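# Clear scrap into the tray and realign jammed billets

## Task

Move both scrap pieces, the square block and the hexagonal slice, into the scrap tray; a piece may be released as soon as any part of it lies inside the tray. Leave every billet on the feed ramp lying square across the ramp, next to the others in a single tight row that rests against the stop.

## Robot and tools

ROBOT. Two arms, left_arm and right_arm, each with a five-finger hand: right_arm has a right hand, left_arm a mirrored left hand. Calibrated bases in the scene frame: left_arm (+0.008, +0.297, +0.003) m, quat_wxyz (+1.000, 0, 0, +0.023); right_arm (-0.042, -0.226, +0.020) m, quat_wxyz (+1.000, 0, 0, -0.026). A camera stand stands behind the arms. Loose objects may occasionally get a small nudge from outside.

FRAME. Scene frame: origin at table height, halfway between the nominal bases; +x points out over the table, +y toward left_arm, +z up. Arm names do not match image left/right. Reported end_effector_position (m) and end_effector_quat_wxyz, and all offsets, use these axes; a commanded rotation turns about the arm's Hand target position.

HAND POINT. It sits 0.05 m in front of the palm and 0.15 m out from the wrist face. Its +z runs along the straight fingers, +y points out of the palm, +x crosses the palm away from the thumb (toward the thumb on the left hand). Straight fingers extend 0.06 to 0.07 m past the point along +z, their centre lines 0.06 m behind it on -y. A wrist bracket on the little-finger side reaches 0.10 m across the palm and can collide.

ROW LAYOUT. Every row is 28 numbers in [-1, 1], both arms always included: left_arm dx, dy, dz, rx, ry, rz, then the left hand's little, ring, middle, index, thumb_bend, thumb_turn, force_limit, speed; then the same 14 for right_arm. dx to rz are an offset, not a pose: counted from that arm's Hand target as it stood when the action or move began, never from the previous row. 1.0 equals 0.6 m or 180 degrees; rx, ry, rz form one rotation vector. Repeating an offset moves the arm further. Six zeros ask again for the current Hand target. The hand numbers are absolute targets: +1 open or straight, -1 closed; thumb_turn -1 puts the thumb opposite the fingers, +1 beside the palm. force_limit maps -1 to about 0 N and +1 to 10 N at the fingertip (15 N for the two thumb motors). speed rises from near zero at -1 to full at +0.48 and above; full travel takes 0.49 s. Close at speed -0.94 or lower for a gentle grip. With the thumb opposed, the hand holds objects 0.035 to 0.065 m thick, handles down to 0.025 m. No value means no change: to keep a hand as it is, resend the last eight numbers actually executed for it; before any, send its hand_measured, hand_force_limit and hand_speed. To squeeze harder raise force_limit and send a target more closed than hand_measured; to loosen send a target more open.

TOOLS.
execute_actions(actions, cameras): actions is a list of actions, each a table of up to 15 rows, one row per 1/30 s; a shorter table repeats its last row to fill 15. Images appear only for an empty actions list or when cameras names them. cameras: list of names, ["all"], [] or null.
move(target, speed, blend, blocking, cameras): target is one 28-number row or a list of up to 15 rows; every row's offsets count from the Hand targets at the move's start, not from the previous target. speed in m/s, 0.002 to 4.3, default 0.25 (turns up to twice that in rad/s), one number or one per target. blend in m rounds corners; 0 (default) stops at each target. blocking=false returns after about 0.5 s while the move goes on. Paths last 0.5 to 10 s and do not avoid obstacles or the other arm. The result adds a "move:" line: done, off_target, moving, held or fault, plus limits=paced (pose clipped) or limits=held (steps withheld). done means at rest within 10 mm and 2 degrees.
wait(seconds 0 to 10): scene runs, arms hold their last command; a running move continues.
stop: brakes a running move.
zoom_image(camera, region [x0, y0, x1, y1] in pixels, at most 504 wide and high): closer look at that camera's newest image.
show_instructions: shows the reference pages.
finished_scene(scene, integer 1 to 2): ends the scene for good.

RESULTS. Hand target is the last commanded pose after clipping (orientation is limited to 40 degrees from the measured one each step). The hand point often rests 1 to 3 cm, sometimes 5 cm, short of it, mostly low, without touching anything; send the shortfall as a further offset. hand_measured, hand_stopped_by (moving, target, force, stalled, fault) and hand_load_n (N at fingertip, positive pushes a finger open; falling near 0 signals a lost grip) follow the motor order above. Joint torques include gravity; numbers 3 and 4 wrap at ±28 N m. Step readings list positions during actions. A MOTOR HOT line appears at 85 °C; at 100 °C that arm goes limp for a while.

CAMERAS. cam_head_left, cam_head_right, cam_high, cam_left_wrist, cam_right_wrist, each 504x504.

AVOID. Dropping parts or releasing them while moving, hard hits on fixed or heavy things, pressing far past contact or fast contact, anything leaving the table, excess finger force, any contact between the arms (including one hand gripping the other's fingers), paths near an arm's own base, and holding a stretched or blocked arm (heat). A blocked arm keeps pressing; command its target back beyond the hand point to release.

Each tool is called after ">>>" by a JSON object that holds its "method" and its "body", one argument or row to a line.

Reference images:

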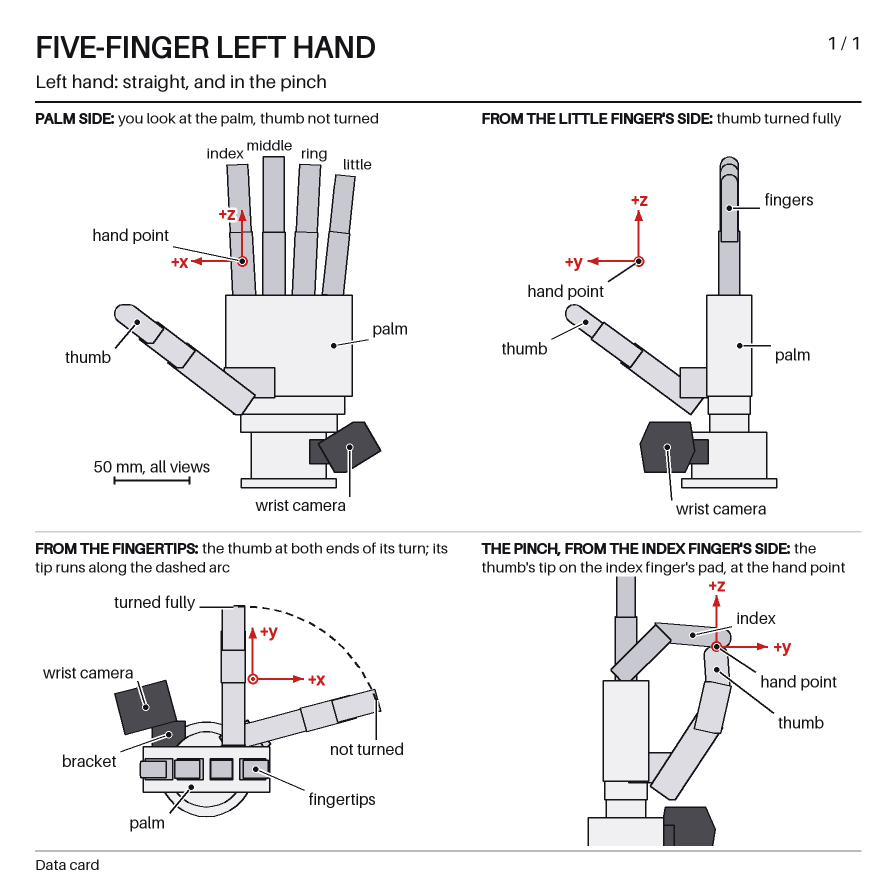

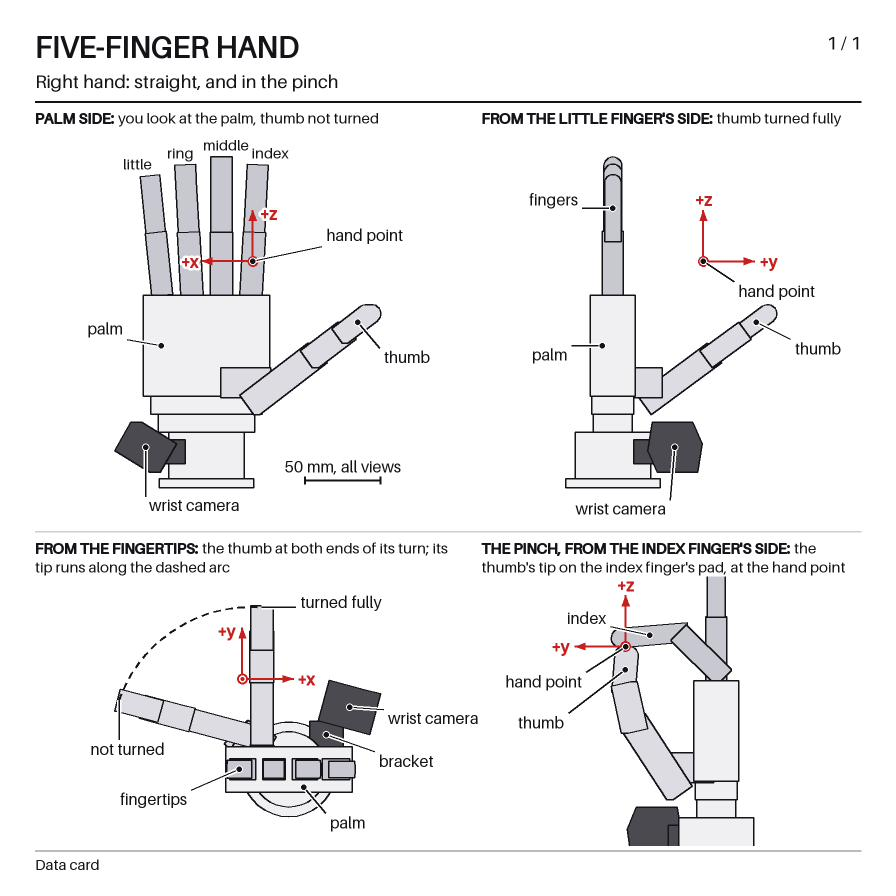

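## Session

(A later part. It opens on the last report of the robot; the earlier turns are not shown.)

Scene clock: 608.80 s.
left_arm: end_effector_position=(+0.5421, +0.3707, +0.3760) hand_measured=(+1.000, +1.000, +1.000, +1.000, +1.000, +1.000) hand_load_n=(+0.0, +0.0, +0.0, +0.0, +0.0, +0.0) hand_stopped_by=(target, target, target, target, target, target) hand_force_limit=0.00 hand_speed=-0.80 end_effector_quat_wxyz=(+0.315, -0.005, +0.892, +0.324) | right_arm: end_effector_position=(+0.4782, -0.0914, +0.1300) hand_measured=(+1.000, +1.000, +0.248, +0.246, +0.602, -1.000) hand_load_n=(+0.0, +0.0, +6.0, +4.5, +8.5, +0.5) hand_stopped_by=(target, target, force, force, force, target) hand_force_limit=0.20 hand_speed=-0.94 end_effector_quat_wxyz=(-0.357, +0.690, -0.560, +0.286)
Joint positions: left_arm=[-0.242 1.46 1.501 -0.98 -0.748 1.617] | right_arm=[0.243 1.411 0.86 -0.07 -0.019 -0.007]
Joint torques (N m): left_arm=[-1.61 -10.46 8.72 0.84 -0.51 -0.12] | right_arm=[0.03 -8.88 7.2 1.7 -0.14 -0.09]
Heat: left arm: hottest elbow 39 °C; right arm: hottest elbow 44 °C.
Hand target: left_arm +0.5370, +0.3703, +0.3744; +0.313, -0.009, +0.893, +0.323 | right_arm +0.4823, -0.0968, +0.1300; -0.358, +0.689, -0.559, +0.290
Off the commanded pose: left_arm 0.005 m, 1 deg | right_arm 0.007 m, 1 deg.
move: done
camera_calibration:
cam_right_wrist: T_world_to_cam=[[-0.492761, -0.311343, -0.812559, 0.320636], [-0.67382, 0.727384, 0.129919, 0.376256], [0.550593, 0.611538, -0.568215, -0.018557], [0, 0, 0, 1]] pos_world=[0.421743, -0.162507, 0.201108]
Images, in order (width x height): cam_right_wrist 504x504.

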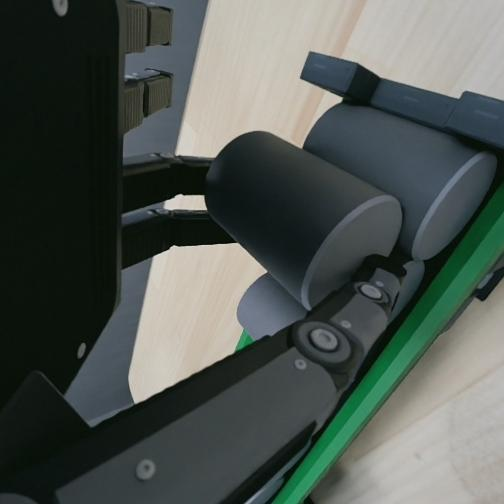

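>>> {"method": "move", "body": {
  "target": [0,0,0,0,0,0,1,1,1,1,1,1,0,-0.8,0.005,0,0.06,0.0045,-0.021,0,1,1,0.1,0.1,0.4,-1,0.2,-0.94],
  "speed": 0.05,
  "cameras": ["cam_right_wrist"]
}}

Scene clock: 620.10 s.
left_arm: end_effector_position=(+0.5421, +0.3707, +0.3760) hand_measured=(+1.000, +1.000, +1.000, +1.000, +1.000, +1.000) hand_load_n=(+0.0, +0.0, +0.0, +0.0, +0.0, +0.0) hand_stopped_by=(target, target, target, target, target, target) hand_force_limit=0.00 hand_speed=-0.80 end_effector_quat_wxyz=(+0.315, -0.005, +0.892, +0.324) | right_arm: end_effector_position=(+0.4781, -0.0910, +0.1326) hand_measured=(+1.000, +1.000, +0.248, +0.246, +0.602, -1.000) hand_load_n=(+0.0, +0.0, +5.0, +4.0, +10.0, +0.0) hand_stopped_by=(target, target, force, force, force, target) hand_force_limit=0.20 hand_speed=-0.94 end_effector_quat_wxyz=(-0.359, +0.690, -0.559, +0.287)
Joint positions: left_arm=[-0.242 1.46 1.501 -0.98 -0.748 1.617] | right_arm=[0.243 1.406 0.86 -0.07 -0.021 -0.008]
Joint torques (N m): left_arm=[-1.73 -9.93 8.49 0.84 -0.5 -0.19] | right_arm=[-0.09 -13.04 7.77 1.68 -0.14 -0.06]
Heat: left arm: hottest elbow 39 °C; right arm: hottest elbow 44 °C.
Hand target: left_arm +0.5370, +0.3703, +0.3744; +0.313, -0.009, +0.893, +0.323 | right_arm +0.4853, -0.0967, +0.1659; -0.381, +0.677, -0.549, +0.309
Off the commanded pose: left_arm 0.005 m, 1 deg | right_arm 0.035 m, 4 deg.
move: off_target (right_arm)
camera_calibration:
cam_right_wrist: T_world_to_cam=[[-0.487923, -0.311776, -0.815308, 0.320809], [-0.676422, 0.725411, 0.127407, 0.377045], [0.551711, 0.613657, -0.564837, -0.0180677], [0, 0, 0, 1]] pos_world=[0.421539, -0.162404, 0.203315]
Images, in order (width x height): cam_right_wrist 504x504.

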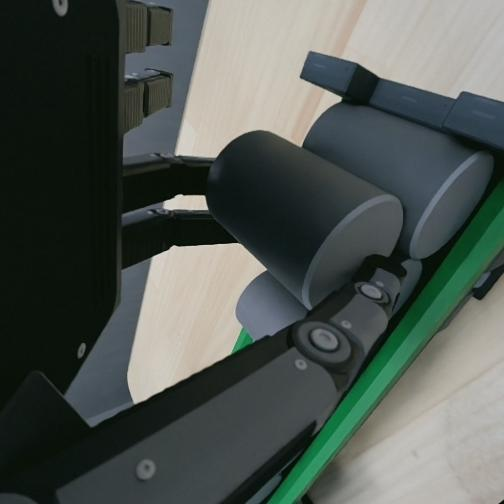

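>>> {"method": "move", "body": {
  "target": [0,0,0,0,0,0,1,1,1,1,1,1,0,-0.8,0.003,0,0.03,0.0,0.0,0,1,1,0.1,0.1,0.4,-1,0.2,-0.94],
  "speed": 0.05,
  "cameras": ["cam_right_wrist"]
}}

Scene clock: 625.07 s.
left_arm: end_effector_position=(+0.5421, +0.3707, +0.3760) hand_measured=(+1.000, +1.000, +1.000, +1.000, +1.000, +1.000) hand_load_n=(+0.0, +0.0, +0.5, +0.0, +0.0, +0.0) hand_stopped_by=(target, target, target, target, target, target) hand_force_limit=0.00 hand_speed=-0.80 end_effector_quat_wxyz=(+0.315, -0.005, +0.892, +0.324) | right_arm: end_effector_position=(+0.4696, -0.0928, +0.1388) hand_measured=(+1.000, +1.000, +0.248, +0.246, +0.602, -1.000) hand_load_n=(+0.0, +0.0, +3.0, +4.5, +8.0, +0.0) hand_stopped_by=(target, target, force, force, force, target) hand_force_limit=0.20 hand_speed=-0.94 end_effector_quat_wxyz=(-0.354, +0.694, -0.561, +0.282)
Joint positions: left_arm=[-0.242 1.46 1.501 -0.98 -0.748 1.617] | right_arm=[0.242 1.379 0.86 -0.114 -0.022 -0.009]
Joint torques (N m): left_arm=[-0.97 -10.23 8.5 0.66 -0.51 -0.2] | right_arm=[-0.09 -12.4 10.3 1.32 -0.14 -0.06]
Heat: left arm: hottest elbow 39 °C; right arm: hottest elbow 44 °C.
Hand target: left_arm +0.5370, +0.3703, +0.3744; +0.313, -0.009, +0.893, +0.323 | right_arm +0.4871, -0.0967, +0.1841; -0.381, +0.677, -0.549, +0.309
Off the commanded pose: left_arm 0.005 m, 1 deg | right_arm 0.049 m, 5 deg.
move: off_target (right_arm)
camera_calibration:
cam_right_wrist: T_world_to_cam=[[-0.500635, -0.315144, -0.806256, 0.325513], [-0.674994, 0.725246, 0.13565, 0.369896], [0.541985, 0.61213, -0.575804, -0.00273885], [0, 0, 0, 1]] pos_world=[0.414126, -0.164006, 0.210693]
Images, in order (width x height): cam_right_wrist 504x504.

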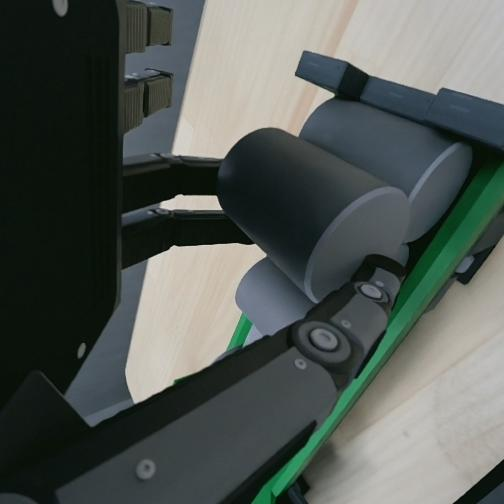

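>>> {"method": "move", "body": {
  "target": [0,0,0,0,0,0,1,1,1,1,1,1,0,-0.8,0.01,0,0.02,0.0,0.0,0,1,1,0.1,0.1,0.4,-1,0.2,-0.94],
  "speed": 0.05,
  "cameras": ["cam_right_wrist"]
}}

Scene clock: 632.60 s.
left_arm: end_effector_position=(+0.5421, +0.3707, +0.3760) hand_measured=(+1.000, +1.000, +1.000, +1.000, +1.000, +1.000) hand_load_n=(+0.0, +0.0, +0.0, +0.0, +0.0, +0.0) hand_stopped_by=(target, target, target, target, target, target) hand_force_limit=0.00 hand_speed=-0.80 end_effector_quat_wxyz=(+0.315, -0.005, +0.892, +0.324) | right_arm: end_effector_position=(+0.4632, -0.0931, +0.1379) hand_measured=(+1.000, +1.000, +0.248, +0.246, +0.602, -1.000) hand_load_n=(+0.0, +0.0, +3.0, +4.5, +8.0, -1.0) hand_stopped_by=(target, target, force, force, force, target) hand_force_limit=0.20 hand_speed=-0.94 end_effector_quat_wxyz=(-0.348, +0.698, -0.563, +0.274)
Joint positions: left_arm=[-0.242 1.46 1.501 -0.98 -0.748 1.617] | right_arm=[0.242 1.37 0.86 -0.144 -0.027 -0.009]
Joint torques (N m): left_arm=[-0.5 -11.05 8.54 0.9 -0.53 -0.16] | right_arm=[-0.32 -12.04 12.68 1.09 -0.02 -0.08]
Heat: left arm: hottest elbow 39 °C; right arm: hottest elbow 45 °C.
Hand target: left_arm +0.5370, +0.3703, +0.3744; +0.313, -0.009, +0.893, +0.323 | right_arm +0.4931, -0.0967, +0.1960; -0.381, +0.677, -0.549, +0.309
Off the commanded pose: left_arm 0.005 m, 1 deg | right_arm 0.066 m, 6 deg.
move: off_target (right_arm)
camera_calibration:
cam_right_wrist: T_world_to_cam=[[-0.516613, -0.318048, -0.794957, 0.327112], [-0.67475, 0.722784, 0.149322, 0.363688], [0.52709, 0.613538, -0.588002, 0.00908438], [0, 0, 0, 1]] pos_world=[0.4096, -0.164404, 0.211075]
Images, in order (width x height): cam_right_wrist 504x504.

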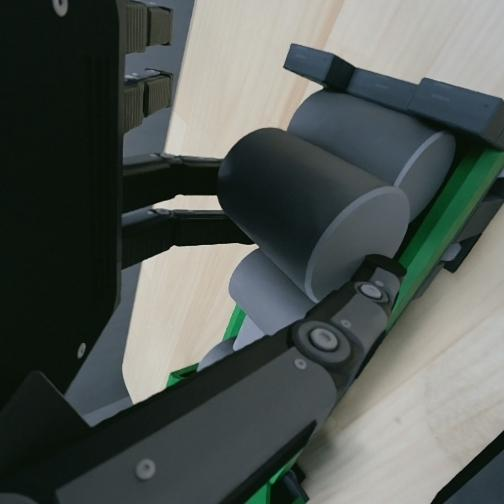

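>>> {"method": "move", "body": {
  "target": [0,0,0,0,0,0,1,1,1,1,1,1,0,-0.8,0.02,0,0.03,0.0,0.0,0,1,1,0.1,0.1,0.4,-1,0.2,-0.94],
  "speed": 0.05,
  "cameras": ["cam_right_wrist"]
}}

Scene clock: 638.70 s.
left_arm: end_effector_position=(+0.5421, +0.3707, +0.3760) hand_measured=(+1.000, +1.000, +1.000, +1.000, +1.000, +1.000) hand_load_n=(+0.0, +0.0, +0.0, +0.0, +0.0, +0.0) hand_stopped_by=(target, target, target, target, target, target) hand_force_limit=0.00 hand_speed=-0.80 end_effector_quat_wxyz=(+0.315, -0.005, +0.892, +0.324) | right_arm: end_effector_position=(+0.4714, -0.0981, +0.1552) hand_measured=(+1.000, +1.000, +0.248, +0.246, +0.602, -1.000) hand_load_n=(+0.0, +0.0, +3.5, +2.0, +7.0, +1.0) hand_stopped_by=(target, target, force, force, force, target) hand_force_limit=0.20 hand_speed=-0.94 end_effector_quat_wxyz=(-0.344, +0.697, -0.566, +0.275)
Joint positions: left_arm=[-0.242 1.46 1.501 -0.98 -0.748 1.617] | right_arm=[0.231 1.365 0.91 -0.203 -0.028 -0.015]
Joint torques (N m): left_arm=[-0.56 -10.29 8.75 0.84 -0.58 -0.15] | right_arm=[0.26 -11.16 13.72 1.36 -0.18 -0.06]
Heat: left arm: hottest elbow 39 °C; right arm: hottest elbow 46 °C.
Hand target: left_arm +0.5370, +0.3703, +0.3744; +0.313, -0.009, +0.893, +0.323 | right_arm +0.5052, -0.0968, +0.2142; -0.381, +0.677, -0.549, +0.309
Off the commanded pose: left_arm 0.005 m, 1 deg | right_arm 0.068 m, 6 deg.
move: off_target (right_arm)
camera_calibration:
cam_right_wrist: T_world_to_cam=[[-0.522328, -0.317575, -0.791403, 0.345655], [-0.66842, 0.728765, 0.148719, 0.367921], [0.529517, 0.60667, -0.592928, 0.0169066], [0, 0, 0, 1]] pos_world=[0.417518, -0.168613, 0.22886]
Images, in order (width x height): cam_right_wrist 504x504.

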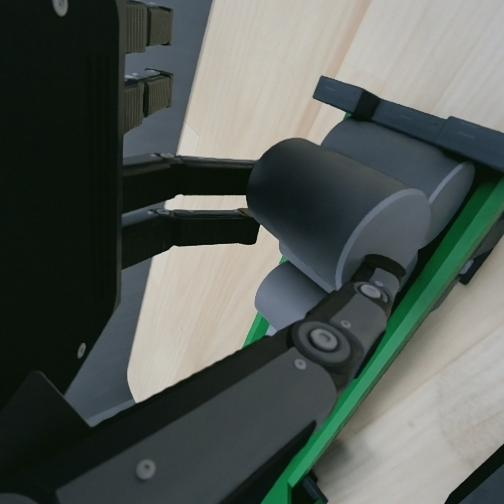

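>>> {"method": "move", "body": {
  "target": [0,0,0,0,0,0,1,1,1,1,1,1,0,-0.8,-0.0487,-0.0037,-0.1137,-0.0045,0.021,0,1,1,0.1,0.1,0.4,-1,0.2,-0.94],
  "speed": 0.06,
  "cameras": ["cam_right_wrist"]
}}

>>> {"method": "zoom_image", "body": {
  "camera": "cam_right_wrist",
  "region": [160, 80, 460, 380]
}}

Scene clock: 708.37 s.
left_arm: end_effector_position=(+0.5421, +0.3707, +0.3760) hand_measured=(+1.000, +1.000, +1.000, +1.000, +1.000, +1.000) hand_load_n=(+0.0, +0.0, +0.0, +0.0, +0.0, +0.0) hand_stopped_by=(target, target, target, target, target, target) hand_force_limit=0.00 hand_speed=-0.80 end_effector_quat_wxyz=(+0.315, -0.005, +0.892, +0.324) | right_arm: end_effector_position=(+0.4713, -0.0980, +0.1476) hand_measured=(+1.000, +1.000, +0.248, +0.244, +0.602, -1.000) hand_load_n=(+0.0, +0.0, +4.5, +0.5, +10.0, +2.5) hand_stopped_by=(target, target, force, force, force, target) hand_force_limit=0.20 hand_speed=-0.94 end_effector_quat_wxyz=(-0.354, +0.692, -0.561, +0.284)
Joint positions: left_arm=[-0.242 1.46 1.501 -0.98 -0.748 1.617] | right_arm=[0.231 1.366 0.873 -0.135 -0.028 -0.015]
Joint torques (N m): left_arm=[0.09 -10.7 8.76 0.62 -0.56 -0.21] | right_arm=[0.85 -8.29 6.97 2.35 0.1 -0.03]
Motor temperatures (°C): left_arm=[29 35 39 27 27 27] | right_arm=[27 38 52 26 26 26]
Heat: left arm: hottest elbow 39 °C; right arm: hottest elbow 52 °C.
Hand target: left_arm +0.5370, +0.3703, +0.3744; +0.313, -0.009, +0.893, +0.323 | right_arm +0.4759, -0.0990, +0.1460; -0.358, +0.689, -0.559, +0.290
Off the commanded pose: left_arm 0.005 m, 1 deg | right_arm 0.005 m, 1 deg.
move: done
camera_calibration:
cam_right_wrist: T_world_to_cam=[[-0.498849, -0.313293, -0.808083, 0.331402], [-0.672749, 0.727793, 0.133139, 0.373165], [0.546405, 0.610053, -0.573826, 0.00188034], [0, 0, 0, 1]] pos_world=[0.415339, -0.168909, 0.219196]
Images, in order (width x height): cam_right_wrist 504x504.

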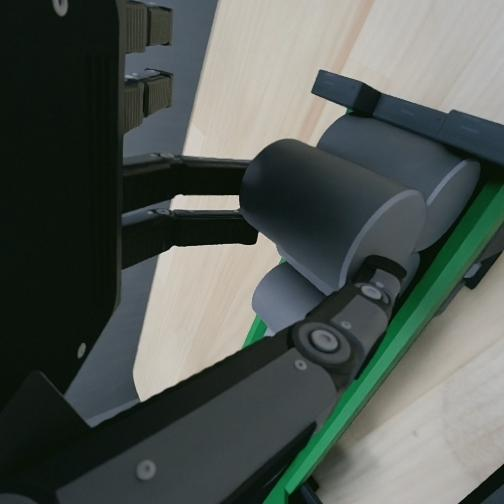

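Scaled by 1.680 from the camera's 504x504 image, which has a finer 720x720 frame.

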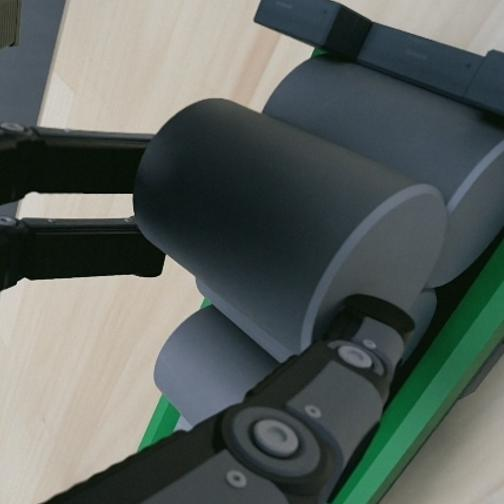

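>>> {"method": "move", "body": {
  "target": [0,0,0,0,0,0,1,1,1,1,1,1,0,-0.8,0,0,0,0,0,0,1,1,0.5,0.5,0.75,-1,0.2,-0.8],
  "speed": 0.06,
  "cameras": ["cam_right_wrist"]
}}

>>> {"method": "zoom_image", "body": {
  "camera": "cam_right_wrist",
  "region": [160, 80, 460, 380]
}}

Scene clock: 716.33 s.
left_arm: end_effector_position=(+0.5421, +0.3707, +0.3760) hand_measured=(+1.000, +1.000, +1.000, +1.000, +1.000, +1.000) hand_load_n=(+0.0, +0.0, +0.0, +0.0, +0.0, +0.0) hand_stopped_by=(target, target, target, target, target, target) hand_force_limit=0.00 hand_speed=-0.80 end_effector_quat_wxyz=(+0.315, -0.005, +0.892, +0.324) | right_arm: end_effector_position=(+0.4729, -0.0977, +0.1480) hand_measured=(+1.000, +1.000, +0.500, +0.500, +0.750, -1.000) hand_load_n=(+0.0, +0.0, +0.0, +0.0, +0.0, +0.0) hand_stopped_by=(target, target, target, target, target, target) hand_force_limit=0.20 hand_speed=-0.80 end_effector_quat_wxyz=(-0.356, +0.691, -0.561, +0.286)
Joint positions: left_arm=[-0.242 1.46 1.501 -0.98 -0.748 1.617] | right_arm=[0.231 1.368 0.873 -0.128 -0.028 -0.015]
Joint torques (N m): left_arm=[-1.14 -10.4 8.59 1.03 -0.52 -0.15] | right_arm=[0.85 -8.47 6.94 2.07 0.1 -0.03]
Heat: left arm: hottest elbow 39 °C; right arm: hottest elbow 51 °C.
Hand target: left_arm +0.5370, +0.3703, +0.3744; +0.313, -0.009, +0.893, +0.323 | right_arm +0.4759, -0.0990, +0.1459; -0.358, +0.689, -0.559, +0.290
Off the commanded pose: left_arm 0.005 m, 1 deg | right_arm 0.004 m, 1 deg.
move: done
camera_calibration:
cam_right_wrist: T_world_to_cam=[[-0.494288, -0.312486, -0.811192, 0.33107], [-0.67351, 0.72764, 0.130094, 0.374774], [0.549603, 0.61065, -0.570126, -0.00088134], [0, 0, 0, 1]] pos_world=[0.416542, -0.168708, 0.219303]
Images, in order (width x height): cam_right_wrist 504x504.

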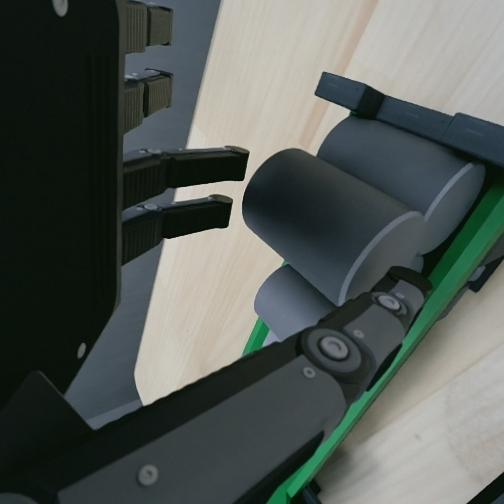

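Scaled by 1.680 from the camera's 504x504 image, which has a finer 720x720 frame.

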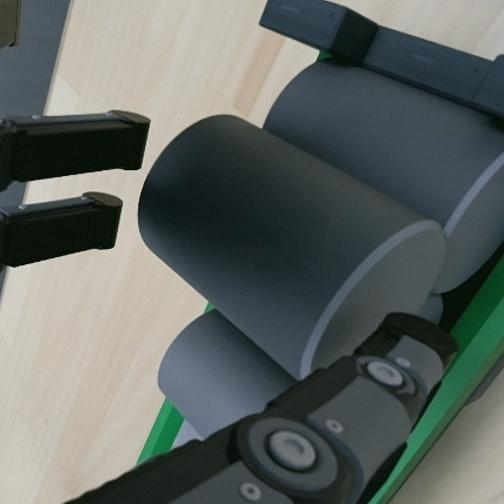

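>>> {"method": "move", "body": {
  "target": [0,0,0,0,0,0,1,1,1,1,1,1,0,-0.8,-0.004,0.011,-0.028,0,0,0,1,1,0.55,0.55,0.75,-1,0.2,-0.8],
  "speed": 0.06,
  "cameras": ["cam_right_wrist"]
}}

>>> {"method": "zoom_image", "body": {
  "camera": "cam_right_wrist",
  "region": [160, 80, 460, 380]
}}

Scene clock: 733.63 s.
left_arm: end_effector_position=(+0.5421, +0.3707, +0.3760) hand_measured=(+1.000, +1.000, +1.000, +1.000, +1.000, +1.000) hand_load_n=(+0.0, +0.0, +0.0, +0.0, +0.0, +0.0) hand_stopped_by=(target, target, target, target, target, target) hand_force_limit=0.00 hand_speed=-0.80 end_effector_quat_wxyz=(+0.315, -0.005, +0.892, +0.324) | right_arm: end_effector_position=(+0.4718, -0.0979, +0.1297) hand_measured=(+1.000, +1.000, +0.550, +0.550, +0.750, -1.000) hand_load_n=(+0.0, +0.0, -0.5, +0.0, +0.0, +0.0) hand_stopped_by=(target, target, target, target, target, target) hand_force_limit=0.20 hand_speed=-0.80 end_effector_quat_wxyz=(-0.352, +0.691, -0.562, +0.288)
Joint positions: left_arm=[-0.242 1.46 1.501 -0.98 -0.748 1.617] | right_arm=[0.235 1.393 0.844 -0.077 -0.015 -0.015]
Joint torques (N m): left_arm=[0.09 -10.7 8.61 0.66 -0.51 -0.19] | right_arm=[1.85 -8.7 6.8 2.04 0.14 0.05]
Heat: left arm: hottest elbow 39 °C; right arm: hottest elbow 50 °C.
Hand target: left_arm +0.5370, +0.3703, +0.3744; +0.313, -0.009, +0.893, +0.323 | right_arm +0.4735, -0.0924, +0.1290; -0.358, +0.689, -0.559, +0.290
Off the commanded pose: left_arm 0.005 m, 1 deg | right_arm 0.006 m, 1 deg.
move: done
camera_calibration:
cam_right_wrist: T_world_to_cam=[[-0.496842, -0.315896, -0.808305, 0.31618], [-0.669256, 0.73242, 0.125134, 0.375742], [0.55249, 0.603135, -0.575312, -0.0119425], [0, 0, 0, 1]] pos_world=[0.415157, -0.168118, 0.201681]
Images, in order (width x height): cam_right_wrist 504x504.

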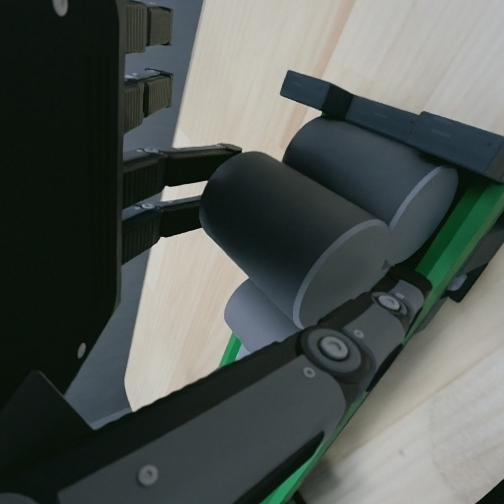

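Scaled by 1.680 from the camera's 504x504 image, which has a finer 720x720 frame.

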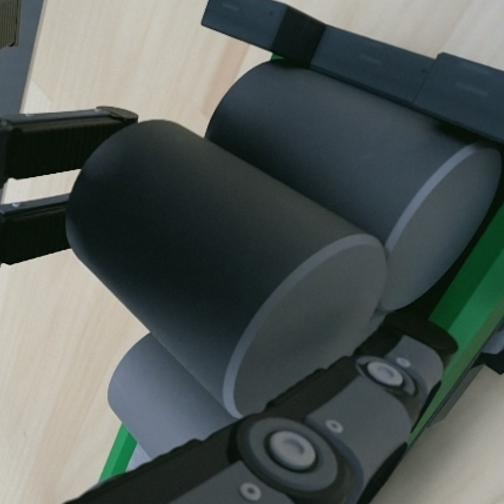

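>>> {"method": "move", "body": {
  "target": [
    [0,0,0,0,0,0,1,1,1,1,1,1,0,-0.8,-0.004,0.024,0.0,0,0,0,1,1,0.55,0.55,0.75,-1,0.2,-0.8],
    [0,0,0,0,0,0,1,1,1,1,1,1,0,-0.8,0.003,-0.009,0.001,0,0,0,1,1,0.55,0.55,0.75,-1,0.2,-0.8]
  ],
  "speed": 0.06,
  "cameras": ["cam_right_wrist"]
}}

Scene clock: 744.20 s.
left_arm: end_effector_position=(+0.5421, +0.3707, +0.3760) hand_measured=(+1.000, +1.000, +1.000, +1.000, +1.000, +1.000) hand_load_n=(+0.0, +0.0, +0.0, +0.0, +0.0, +0.0) hand_stopped_by=(target, target, target, target, target, target) hand_force_limit=0.00 hand_speed=-0.80 end_effector_quat_wxyz=(+0.315, -0.005, +0.892, +0.324) | right_arm: end_effector_position=(+0.4710, -0.0940, +0.1300) hand_measured=(+1.000, +1.000, +0.550, +0.550, +0.750, -1.000) hand_load_n=(+0.0, +0.0, +0.0, +0.0, +0.0, +0.0) hand_stopped_by=(target, target, target, target, target, target) hand_force_limit=0.20 hand_speed=-0.80 end_effector_quat_wxyz=(-0.355, +0.690, -0.562, +0.285)
Joint positions: left_arm=[-0.242 1.46 1.501 -0.98 -0.748 1.617] | right_arm=[0.24 1.393 0.844 -0.077 -0.019 -0.005]
Joint torques (N m): left_arm=[-0.03 -11.28 8.53 0.9 -0.53 -0.15] | right_arm=[0.32 -8.53 7.04 2 -0.14 -0.1]
Heat: left arm: hottest elbow 39 °C; right arm: hottest elbow 49 °C.
Hand target: left_arm +0.5370, +0.3703, +0.3744; +0.313, -0.009, +0.893, +0.323 | right_arm +0.4753, -0.0978, +0.1296; -0.358, +0.689, -0.559, +0.290
Off the commanded pose: left_arm 0.005 m, 1 deg | right_arm 0.006 m, 1 deg.
move: done
camera_calibration:
cam_right_wrist: T_world_to_cam=[[-0.497505, -0.309816, -0.810249, 0.318355], [-0.670813, 0.729621, 0.132903, 0.371779], [0.549999, 0.609646, -0.570818, -0.012494], [0, 0, 0, 1]] pos_world=[0.414649, -0.165009, 0.201404]
Images, in order (width x height): cam_right_wrist 504x504.

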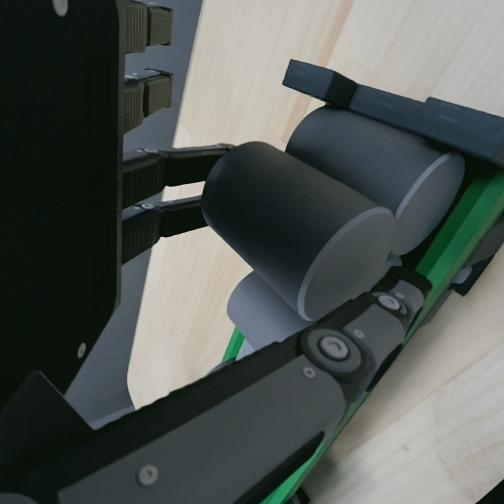

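>>> {"method": "move", "body": {
  "target": [
    [0,0,0,0,0,0,1,1,1,1,1,1,0,-0.8,0,0,0,0,0,0,1,1,0.25,0.25,0.55,-1,-0.6,-0.92],
    [0,0,0,0,0,0,1,1,1,1,1,1,0,-0.8,0,0,0,0,0,0,1,1,0.05,0.05,0.41,-1,0.6,-0.94]
  ],
  "speed": 0.05,
  "cameras": ["cam_right_wrist"]
}}

Scene clock: 751.63 s.
left_arm: end_effector_position=(+0.5421, +0.3707, +0.3760) hand_measured=(+1.000, +1.000, +1.000, +1.000, +1.000, +1.000) hand_load_n=(+0.0, +0.0, +0.0, +0.0, +0.0, +0.0) hand_stopped_by=(target, target, target, target, target, target) hand_force_limit=0.00 hand_speed=-0.80 end_effector_quat_wxyz=(+0.315, -0.005, +0.892, +0.324) | right_arm: end_effector_position=(+0.4723, -0.0938, +0.1302) hand_measured=(+1.000, +1.000, +0.234, +0.232, +0.610, -1.000) hand_load_n=(+0.0, +0.0, +7.5, +8.5, +13.0, +0.5) hand_stopped_by=(target, target, force, force, force, target) hand_force_limit=0.60 hand_speed=-0.94 end_effector_quat_wxyz=(-0.357, +0.690, -0.561, +0.286)
Joint positions: left_arm=[-0.242 1.46 1.501 -0.98 -0.748 1.617] | right_arm=[0.24 1.395 0.844 -0.07 -0.019 -0.006]
Joint torques (N m): left_arm=[-0.62 -11.46 8.73 0.58 -0.48 -0.18] | right_arm=[0.32 -8.76 7.02 1.77 -0.14 -0.09]
Heat: left arm: hottest elbow 39 °C; right arm: hottest elbow 48 °C.
Hand target: left_arm +0.5370, +0.3703, +0.3744; +0.313, -0.009, +0.893, +0.323 | right_arm +0.4753, -0.0979, +0.1297; -0.358, +0.689, -0.559, +0.290
Off the commanded pose: left_arm 0.005 m, 1 deg | right_arm 0.005 m, 1 deg.
move: done
camera_calibration:
cam_right_wrist: T_world_to_cam=[[-0.493638, -0.309844, -0.8126, 0.31765], [-0.671768, 0.729262, 0.130018, 0.373169], [0.552313, 0.61006, -0.568135, -0.0146004], [0, 0, 0, 1]] pos_world=[0.415551, -0.164809, 0.201308]
Images, in order (width x height): cam_right_wrist 504x504.

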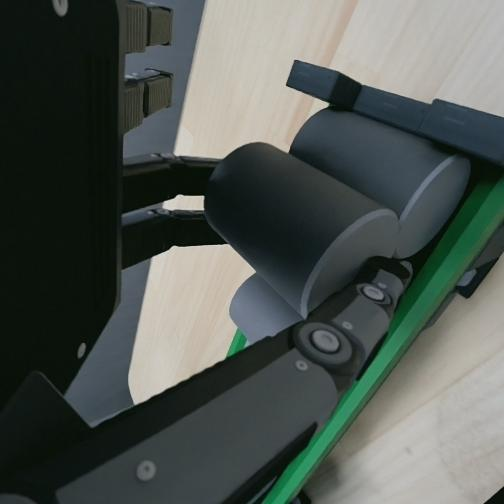

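>>> {"method": "move", "body": {
  "target": [0,0,0,0,0,0,1,1,1,1,1,1,0,-0.8,0.03,0.0,0.2,0.0057,-0.027,0,1,1,0.05,0.05,0.41,-1,0.6,-0.94],
  "speed": 0.12,
  "cameras": ["cam_right_wrist"]
}}

Scene clock: 759.40 s.
left_arm: end_effector_position=(+0.5421, +0.3707, +0.3760) hand_measured=(+1.000, +1.000, +1.000, +1.000, +1.000, +1.000) hand_load_n=(+0.0, +0.0, +0.0, +0.0, +0.0, +0.0) hand_stopped_by=(target, target, target, target, target, target) hand_force_limit=0.00 hand_speed=-0.80 end_effector_quat_wxyz=(+0.315, -0.005, +0.892, +0.324) | right_arm: end_effector_position=(+0.4579, -0.0980, +0.1749) hand_measured=(+1.000, +1.000, +0.234, +0.232, +0.610, -1.000) hand_load_n=(+0.0, +0.0, +6.0, +4.5, +12.5, +1.0) hand_stopped_by=(target, target, force, force, force, target) hand_force_limit=0.60 hand_speed=-0.94 end_effector_quat_wxyz=(-0.339, +0.700, -0.567, +0.271)
Joint positions: left_arm=[-0.242 1.46 1.501 -0.98 -0.748 1.617] | right_arm=[0.236 1.311 0.922 -0.283 -0.025 -0.013]
Joint torques (N m): left_arm=[-1.08 -11.11 8.7 0.5 -0.55 -0.13] | right_arm=[-0.03 -11.93 14.54 1.57 -0.2 -0.05]
Heat: left arm: hottest elbow 39 °C; right arm: hottest elbow 48 °C.
Hand target: left_arm +0.5370, +0.3703, +0.3744; +0.313, -0.009, +0.893, +0.323 | right_arm +0.4932, -0.0977, +0.2496; -0.387, +0.673, -0.546, +0.314
Off the commanded pose: left_arm 0.005 m, 1 deg | right_arm 0.083 m, 8 deg.
move: off_target (right_arm)
camera_calibration:
cam_right_wrist: T_world_to_cam=[[-0.531705, -0.321614, -0.783488, 0.356718], [-0.668358, 0.727526, 0.154931, 0.354698], [0.52018, 0.606028, -0.601783, 0.0413951], [0, 0, 0, 1]] pos_world=[0.405201, -0.168414, 0.249441]
Images, in order (width x height): cam_right_wrist 504x504.

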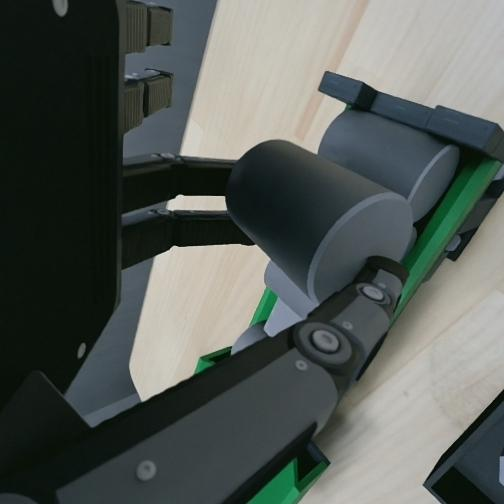

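>>> {"method": "move", "body": {
  "target": [0,0,0,0,0,0,1,1,1,1,1,1,0,-0.8,0.0,0.16,0.02,0,0,0,1,1,0.05,0.05,0.41,-1,0.6,-0.94],
  "speed": 0.08,
  "cameras": ["cam_right_wrist","cam_head_left"]
}}

Scene clock: 785.63 s.
left_arm: end_effector_position=(+0.5421, +0.3707, +0.3760) hand_measured=(+1.000, +1.000, +1.000, +1.000, +1.000, +1.000) hand_load_n=(+0.0, +0.0, +0.0, +0.0, +0.0, +0.0) hand_stopped_by=(target, target, target, target, target, target) hand_force_limit=0.00 hand_speed=-0.80 end_effector_quat_wxyz=(+0.315, -0.005, +0.892, +0.324) | right_arm: end_effector_position=(+0.4587, -0.0194, +0.1883) hand_measured=(+1.000, +1.000, +0.234, +0.232, +0.610, -1.000) hand_load_n=(+0.0, +0.0, +5.5, +4.5, +12.0, +1.5) hand_stopped_by=(target, target, force, force, force, target) hand_force_limit=0.60 hand_speed=-0.94 end_effector_quat_wxyz=(-0.333, +0.704, -0.559, +0.285)
Joint positions: left_arm=[-0.242 1.46 1.501 -0.98 -0.748 1.617] | right_arm=[0.432 1.356 1.002 -0.318 0.149 0.08]
Joint torques (N m): left_arm=[-1.14 -10.52 8.72 0.69 -0.56 -0.19] | right_arm=[1.55 -11.52 15.36 1.55 0.27 0.1]
Motor temperatures (°C): left_arm=[29 35 39 27 27 27] | right_arm=[27 38 56 26 26 26]
Heat: left arm: hottest elbow 39 °C; right arm: hottest elbow 56 °C.
Hand target: left_arm +0.5370, +0.3703, +0.3744; +0.313, -0.009, +0.893, +0.323 | right_arm +0.4933, -0.0019, +0.2616; -0.387, +0.673, -0.546, +0.314
Off the commanded pose: left_arm 0.005 m, 1 deg | right_arm 0.083 m, 8 deg.
move: off_target (right_arm)
camera_calibration:
cam_right_wrist: T_world_to_cam=[[-0.5193, -0.347781, -0.780626, 0.386187], [-0.67222, 0.730257, 0.121844, 0.304119], [0.527682, 0.588025, -0.613007, -0.000237174], [0, 0, 0, 1]] pos_world=[0.405107, -0.0876371, 0.264267]
Images, in order (width x height): cam_head_left 504x504, cam_right_wrist 504x504.

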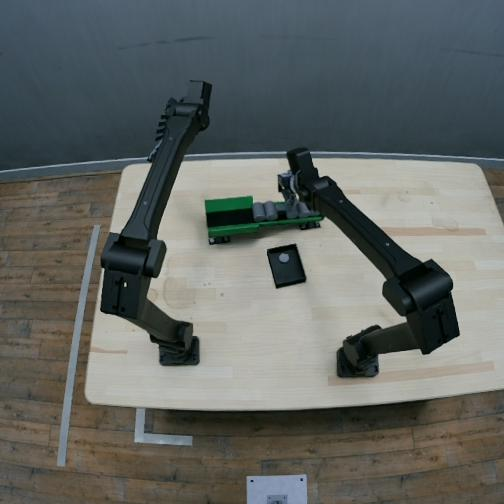

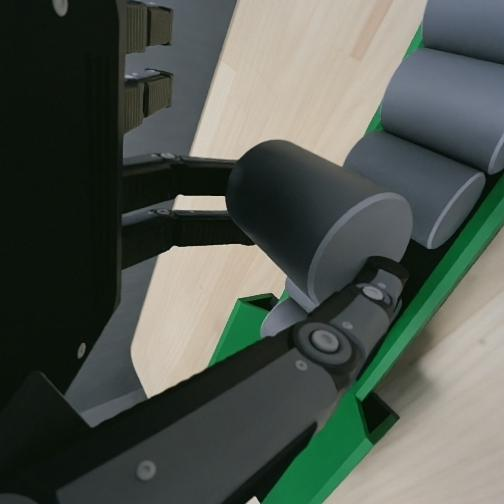

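>>> {"method": "move", "body": {
  "target": [0,0,0,0,0,0,1,1,1,1,1,1,0,-0.8,-0.025,0.17,0.0,0,0,0,1,1,0.05,0.05,0.41,-1,0.6,-0.94],
  "speed": 0.08,
  "cameras": ["cam_right_wrist","cam_head_left"]
}}

Scene clock: 793.50 s.
left_arm: end_effector_position=(+0.5421, +0.3707, +0.3760) hand_measured=(+1.000, +1.000, +1.000, +1.000, +1.000, +1.000) hand_load_n=(+0.0, +0.0, +0.0, +0.0, +0.0, +0.0) hand_stopped_by=(target, target, target, target, target, target) hand_force_limit=0.00 hand_speed=-0.80 end_effector_quat_wxyz=(+0.315, -0.005, +0.892, +0.324) | right_arm: end_effector_position=(+0.4490, +0.0772, +0.1893) hand_measured=(+1.000, +1.000, +0.234, +0.232, +0.610, -1.000) hand_load_n=(+0.0, +0.0, +5.5, +5.0, +12.5, +1.5) hand_stopped_by=(target, target, force, force, force, target) hand_force_limit=0.60 hand_speed=-0.94 end_effector_quat_wxyz=(-0.330, +0.706, -0.552, +0.296)
Joint positions: left_arm=[-0.242 1.46 1.501 -0.98 -0.748 1.617] | right_arm=[0.645 1.45 1.102 -0.347 0.327 0.196]
Joint torques (N m): left_arm=[-1.38 -10.4 8.43 0.65 -0.54 -0.15] | right_arm=[1.55 -12.92 15.13 1.47 0.47 0.09]
Motor temperatures (°C): left_arm=[29 35 39 27 27 27] | right_arm=[27 38 58 26 26 26]
Heat: left arm: hottest elbow 39 °C; right arm: hottest elbow 58 °C.
Hand target: left_arm +0.5370, +0.3703, +0.3744; +0.313, -0.009, +0.893, +0.323 | right_arm +0.4782, +0.1003, +0.2616; -0.387, +0.673, -0.546, +0.314
Off the commanded pose: left_arm 0.005 m, 1 deg | right_arm 0.081 m, 8 deg.
move: off_target (right_arm)
camera_calibration:
cam_right_wrist: T_world_to_cam=[[-0.505913, -0.365751, -0.781203, 0.411098], [-0.676315, 0.730322, 0.0960578, 0.233572], [0.535397, 0.576936, -0.616842, -0.0531618], [0, 0, 0, 1]] pos_world=[0.394411, 0.0104474, 0.265923]
Images, in order (width x height): cam_head_left 504x504, cam_right_wrist 504x504.

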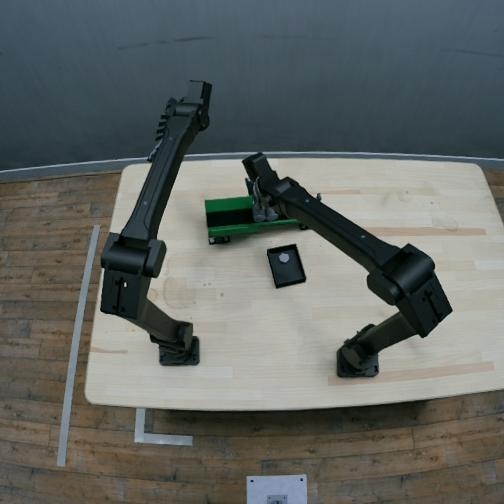

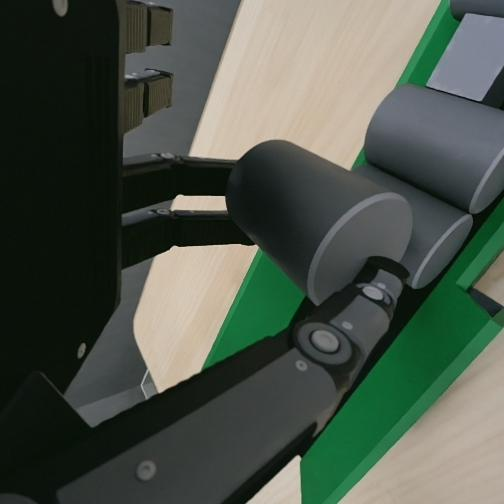

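>>> {"method": "move", "body": {
  "target": [0,0,0,0,0,0,1,1,1,1,1,1,0,-0.8,-0.026,0.078,0.0,0,0,0,1,1,0.05,0.05,0.41,-1,0.6,-0.94],
  "speed": 0.08,
  "cameras": ["cam_right_wrist","cam_high"]
}}

>>> {"method": "zoom_image", "body": {
  "camera": "cam_high",
  "region": [150, 100, 350, 300]
}}

Scene clock: 801.17 s.
left_arm: end_effector_position=(+0.5421, +0.3707, +0.3760) hand_measured=(+1.000, +1.000, +1.000, +1.000, +1.000, +1.000) hand_load_n=(+0.0, +0.0, +0.0, +0.0, +0.0, +0.0) hand_stopped_by=(target, target, target, target, target, target) hand_force_limit=0.00 hand_speed=-0.80 end_effector_quat_wxyz=(+0.315, -0.005, +0.892, +0.324) | right_arm: end_effector_position=(+0.4359, +0.1217, +0.1881) hand_measured=(+1.000, +1.000, +0.234, +0.232, +0.610, -1.000) hand_load_n=(+0.0, +0.0, +5.5, +4.5, +12.0, +1.5) hand_stopped_by=(target, target, force, force, force, target) hand_force_limit=0.60 hand_speed=-0.94 end_effector_quat_wxyz=(-0.328, +0.708, -0.549, +0.300)
Joint positions: left_arm=[-0.242 1.46 1.501 -0.98 -0.748 1.617] | right_arm=[0.742 1.495 1.15 -0.374 0.408 0.252]
Joint torques (N m): left_arm=[-0.97 -10.99 8.64 0.95 -0.49 -0.17] | right_arm=[1.49 -13.68 15.04 1.44 0.57 0.08]
Motor temperatures (°C): left_arm=[29 35 39 27 27 27] | right_arm=[27 38 59 26 26 26]
Heat: left arm: hottest elbow 39 °C; right arm: hottest elbow 59 °C.
Hand target: left_arm +0.5370, +0.3703, +0.3744; +0.313, -0.009, +0.893, +0.323 | right_arm +0.4627, +0.1470, +0.2616; -0.387, +0.673, -0.546, +0.314
Off the commanded pose: left_arm 0.005 m, 1 deg | right_arm 0.082 m, 8 deg.
move: off_target (right_arm)
camera_calibration:
cam_right_wrist: T_world_to_cam=[[-0.501234, -0.375285, -0.779696, 0.418589], [-0.678062, 0.730135, 0.0844676, 0.19526], [0.537584, 0.57102, -0.620435, -0.072178], [0, 0, 0, 1]] pos_world=[0.381011, 0.0557388, 0.265097]
Images, in order (width x height): cam_high 504x504, cam_right_wrist 504x504.

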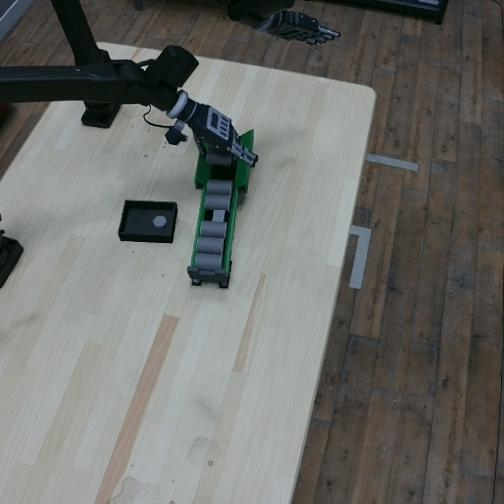

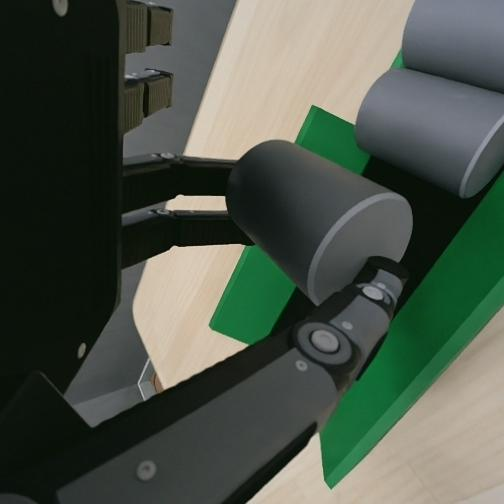

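Scaled by 2.520 from the camera's 504x504 image, which has a finer 720x720 frame.

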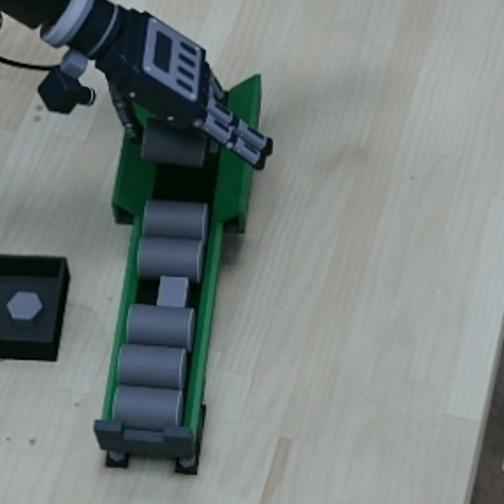

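>>> {"method": "move", "body": {
  "target": [0,0,0,0,0,0,1,1,1,1,1,1,0,-0.8,-0.04,-0.033,-0.2,-0.0057,0.027,0,1,1,0.05,0.05,0.41,-1,0.6,-0.94],
  "speed": 0.08,
  "cameras": ["cam_right_wrist","cam_high"]
}}

>>> {"method": "zoom_image", "body": {
  "camera": "cam_high",
  "region": [180, 120, 260, 200]
}}

Scene clock: 877.60 s.
left_arm: end_effector_position=(+0.5421, +0.3707, +0.3760) hand_measured=(+1.000, +1.000, +1.000, +1.000, +1.000, +1.000) hand_load_n=(+0.0, +0.0, +0.0, +0.0, +0.0, +0.0) hand_stopped_by=(target, target, target, target, target, target) hand_force_limit=0.00 hand_speed=-0.80 end_effector_quat_wxyz=(+0.315, -0.005, +0.892, +0.324) | right_arm: end_effector_position=(+0.4325, +0.1237, +0.1304) hand_measured=(+1.000, +1.000, +0.234, +0.232, +0.610, -1.000) hand_load_n=(+0.0, +0.0, +6.0, +5.0, +11.5, +0.5) hand_stopped_by=(target, target, force, force, force, target) hand_force_limit=0.60 hand_speed=-0.94 end_effector_quat_wxyz=(-0.339, +0.702, -0.555, +0.290)
Joint positions: left_arm=[-0.242 1.46 1.501 -0.98 -0.748 1.617] | right_arm=[0.74 1.549 1.041 -0.2 0.389 0.275]
Joint torques (N m): left_arm=[-0.62 -10.93 8.75 0.84 -0.49 -0.22] | right_arm=[0.67 -12.16 7.2 2.22 0.05 0.11]
Motor temperatures (°C): left_arm=[29 35 39 27 27 27] | right_arm=[27 41 58 26 27 26]
Heat: left arm: hottest elbow 39 °C; right arm: hottest elbow 58 °C.
Hand target: left_arm +0.5370, +0.3703, +0.3744; +0.313, -0.009, +0.893, +0.323 | right_arm +0.4386, +0.1272, +0.1416; -0.358, +0.689, -0.559, +0.290
Off the commanded pose: left_arm 0.005 m, 1 deg | right_arm 0.013 m, 3 deg.
move: off_target (right_arm)
camera_calibration:
cam_right_wrist: T_world_to_cam=[[-0.504407, -0.347523, -0.790444, 0.37201], [-0.676641, 0.727773, 0.111817, 0.19254], [0.536405, 0.591248, -0.602242, -0.111646], [0, 0, 0, 1]] pos_world=[0.377812, 0.0551673, 0.205286]
Images, in order (width x height): cam_high 504x504, cam_right_wrist 504x504.

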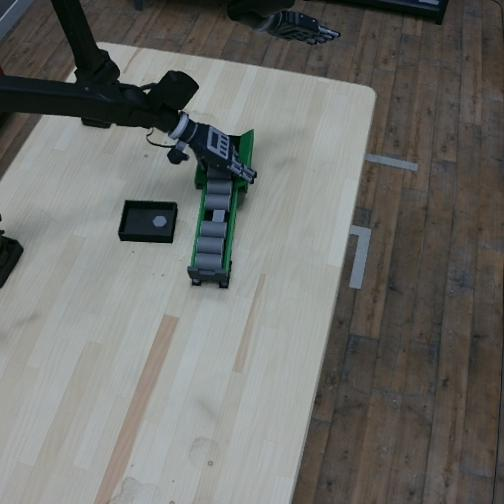

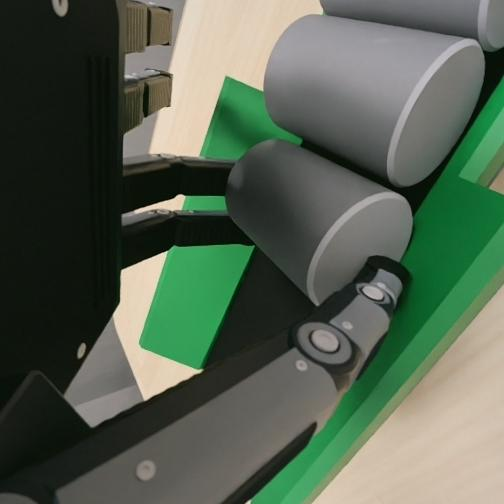

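Scaled by 6.300 from the camera's 504x504 image, which has a finer 720x720 frame.

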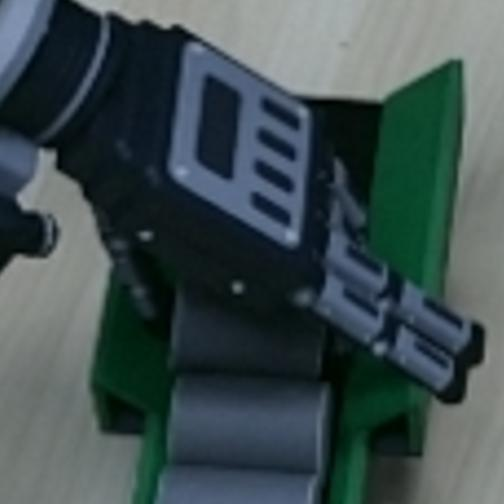

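>>> {"method": "move", "body": {
  "target": [0,0,0,0,0,0,1,1,1,1,1,1,0,-0.8,0.0,0.018,-0.025,0,0,0,1,1,0.05,0.05,0.41,-1,0.6,-0.94],
  "speed": 0.05,
  "cameras": ["cam_right_wrist"]
}}

Scene clock: 895.90 s.
left_arm: end_effector_position=(+0.5421, +0.3707, +0.3760) hand_measured=(+1.000, +1.000, +1.000, +1.000, +1.000, +1.000) hand_load_n=(+0.0, +0.0, +0.0, +0.0, +0.0, +0.0) hand_stopped_by=(target, target, target, target, target, target) hand_force_limit=0.00 hand_speed=-0.80 end_effector_quat_wxyz=(+0.315, -0.005, +0.892, +0.324) | right_arm: end_effector_position=(+0.4391, +0.1271, +0.1286) hand_measured=(+1.000, +1.000, +0.234, +0.232, +0.610, -1.000) hand_load_n=(+0.0, +0.0, +5.0, +4.0, +13.0, +1.5) hand_stopped_by=(target, target, force, force, force, target) hand_force_limit=0.60 hand_speed=-0.94 end_effector_quat_wxyz=(-0.347, +0.693, -0.559, +0.294)
Joint positions: left_arm=[-0.242 1.46 1.501 -0.98 -0.748 1.617] | right_arm=[0.74 1.564 1.041 -0.166 0.398 0.284]
Joint torques (N m): left_arm=[-0.5 -10.7 8.8 0.64 -0.49 -0.13] | right_arm=[2.08 -10.7 7.13 2.13 0.19 0.13]
Motor temperatures (°C): left_arm=[29 35 39 27 27 27] | right_arm=[27 40 56 26 26 26]
Heat: left arm: hottest elbow 39 °C; right arm: hottest elbow 56 °C.
Hand target: left_arm +0.5370, +0.3703, +0.3744; +0.313, -0.009, +0.893, +0.323 | right_arm +0.4387, +0.1380, +0.1267; -0.358, +0.689, -0.559, +0.290
Off the commanded pose: left_arm 0.005 m, 1 deg | right_arm 0.011 m, 1 deg.
move: off_target (right_arm)
camera_calibration:
cam_right_wrist: T_world_to_cam=[[-0.49411, -0.329266, -0.804636, 0.370148], [-0.669286, 0.734769, 0.110319, 0.1908], [0.554898, 0.593041, -0.58343, -0.128973], [0, 0, 0, 1]] pos_world=[0.382161, 0.0581695, 0.201539]
Images, in order (width x height): cam_right_wrist 504x504.

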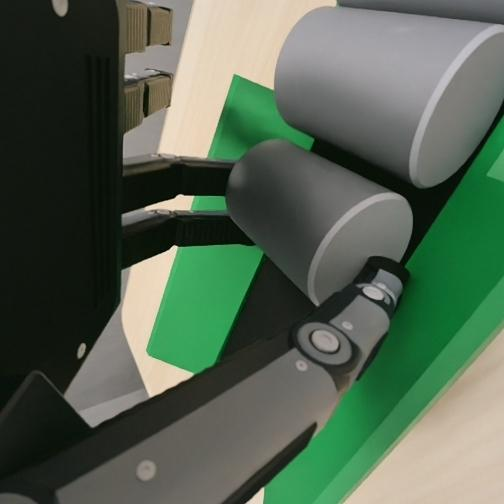

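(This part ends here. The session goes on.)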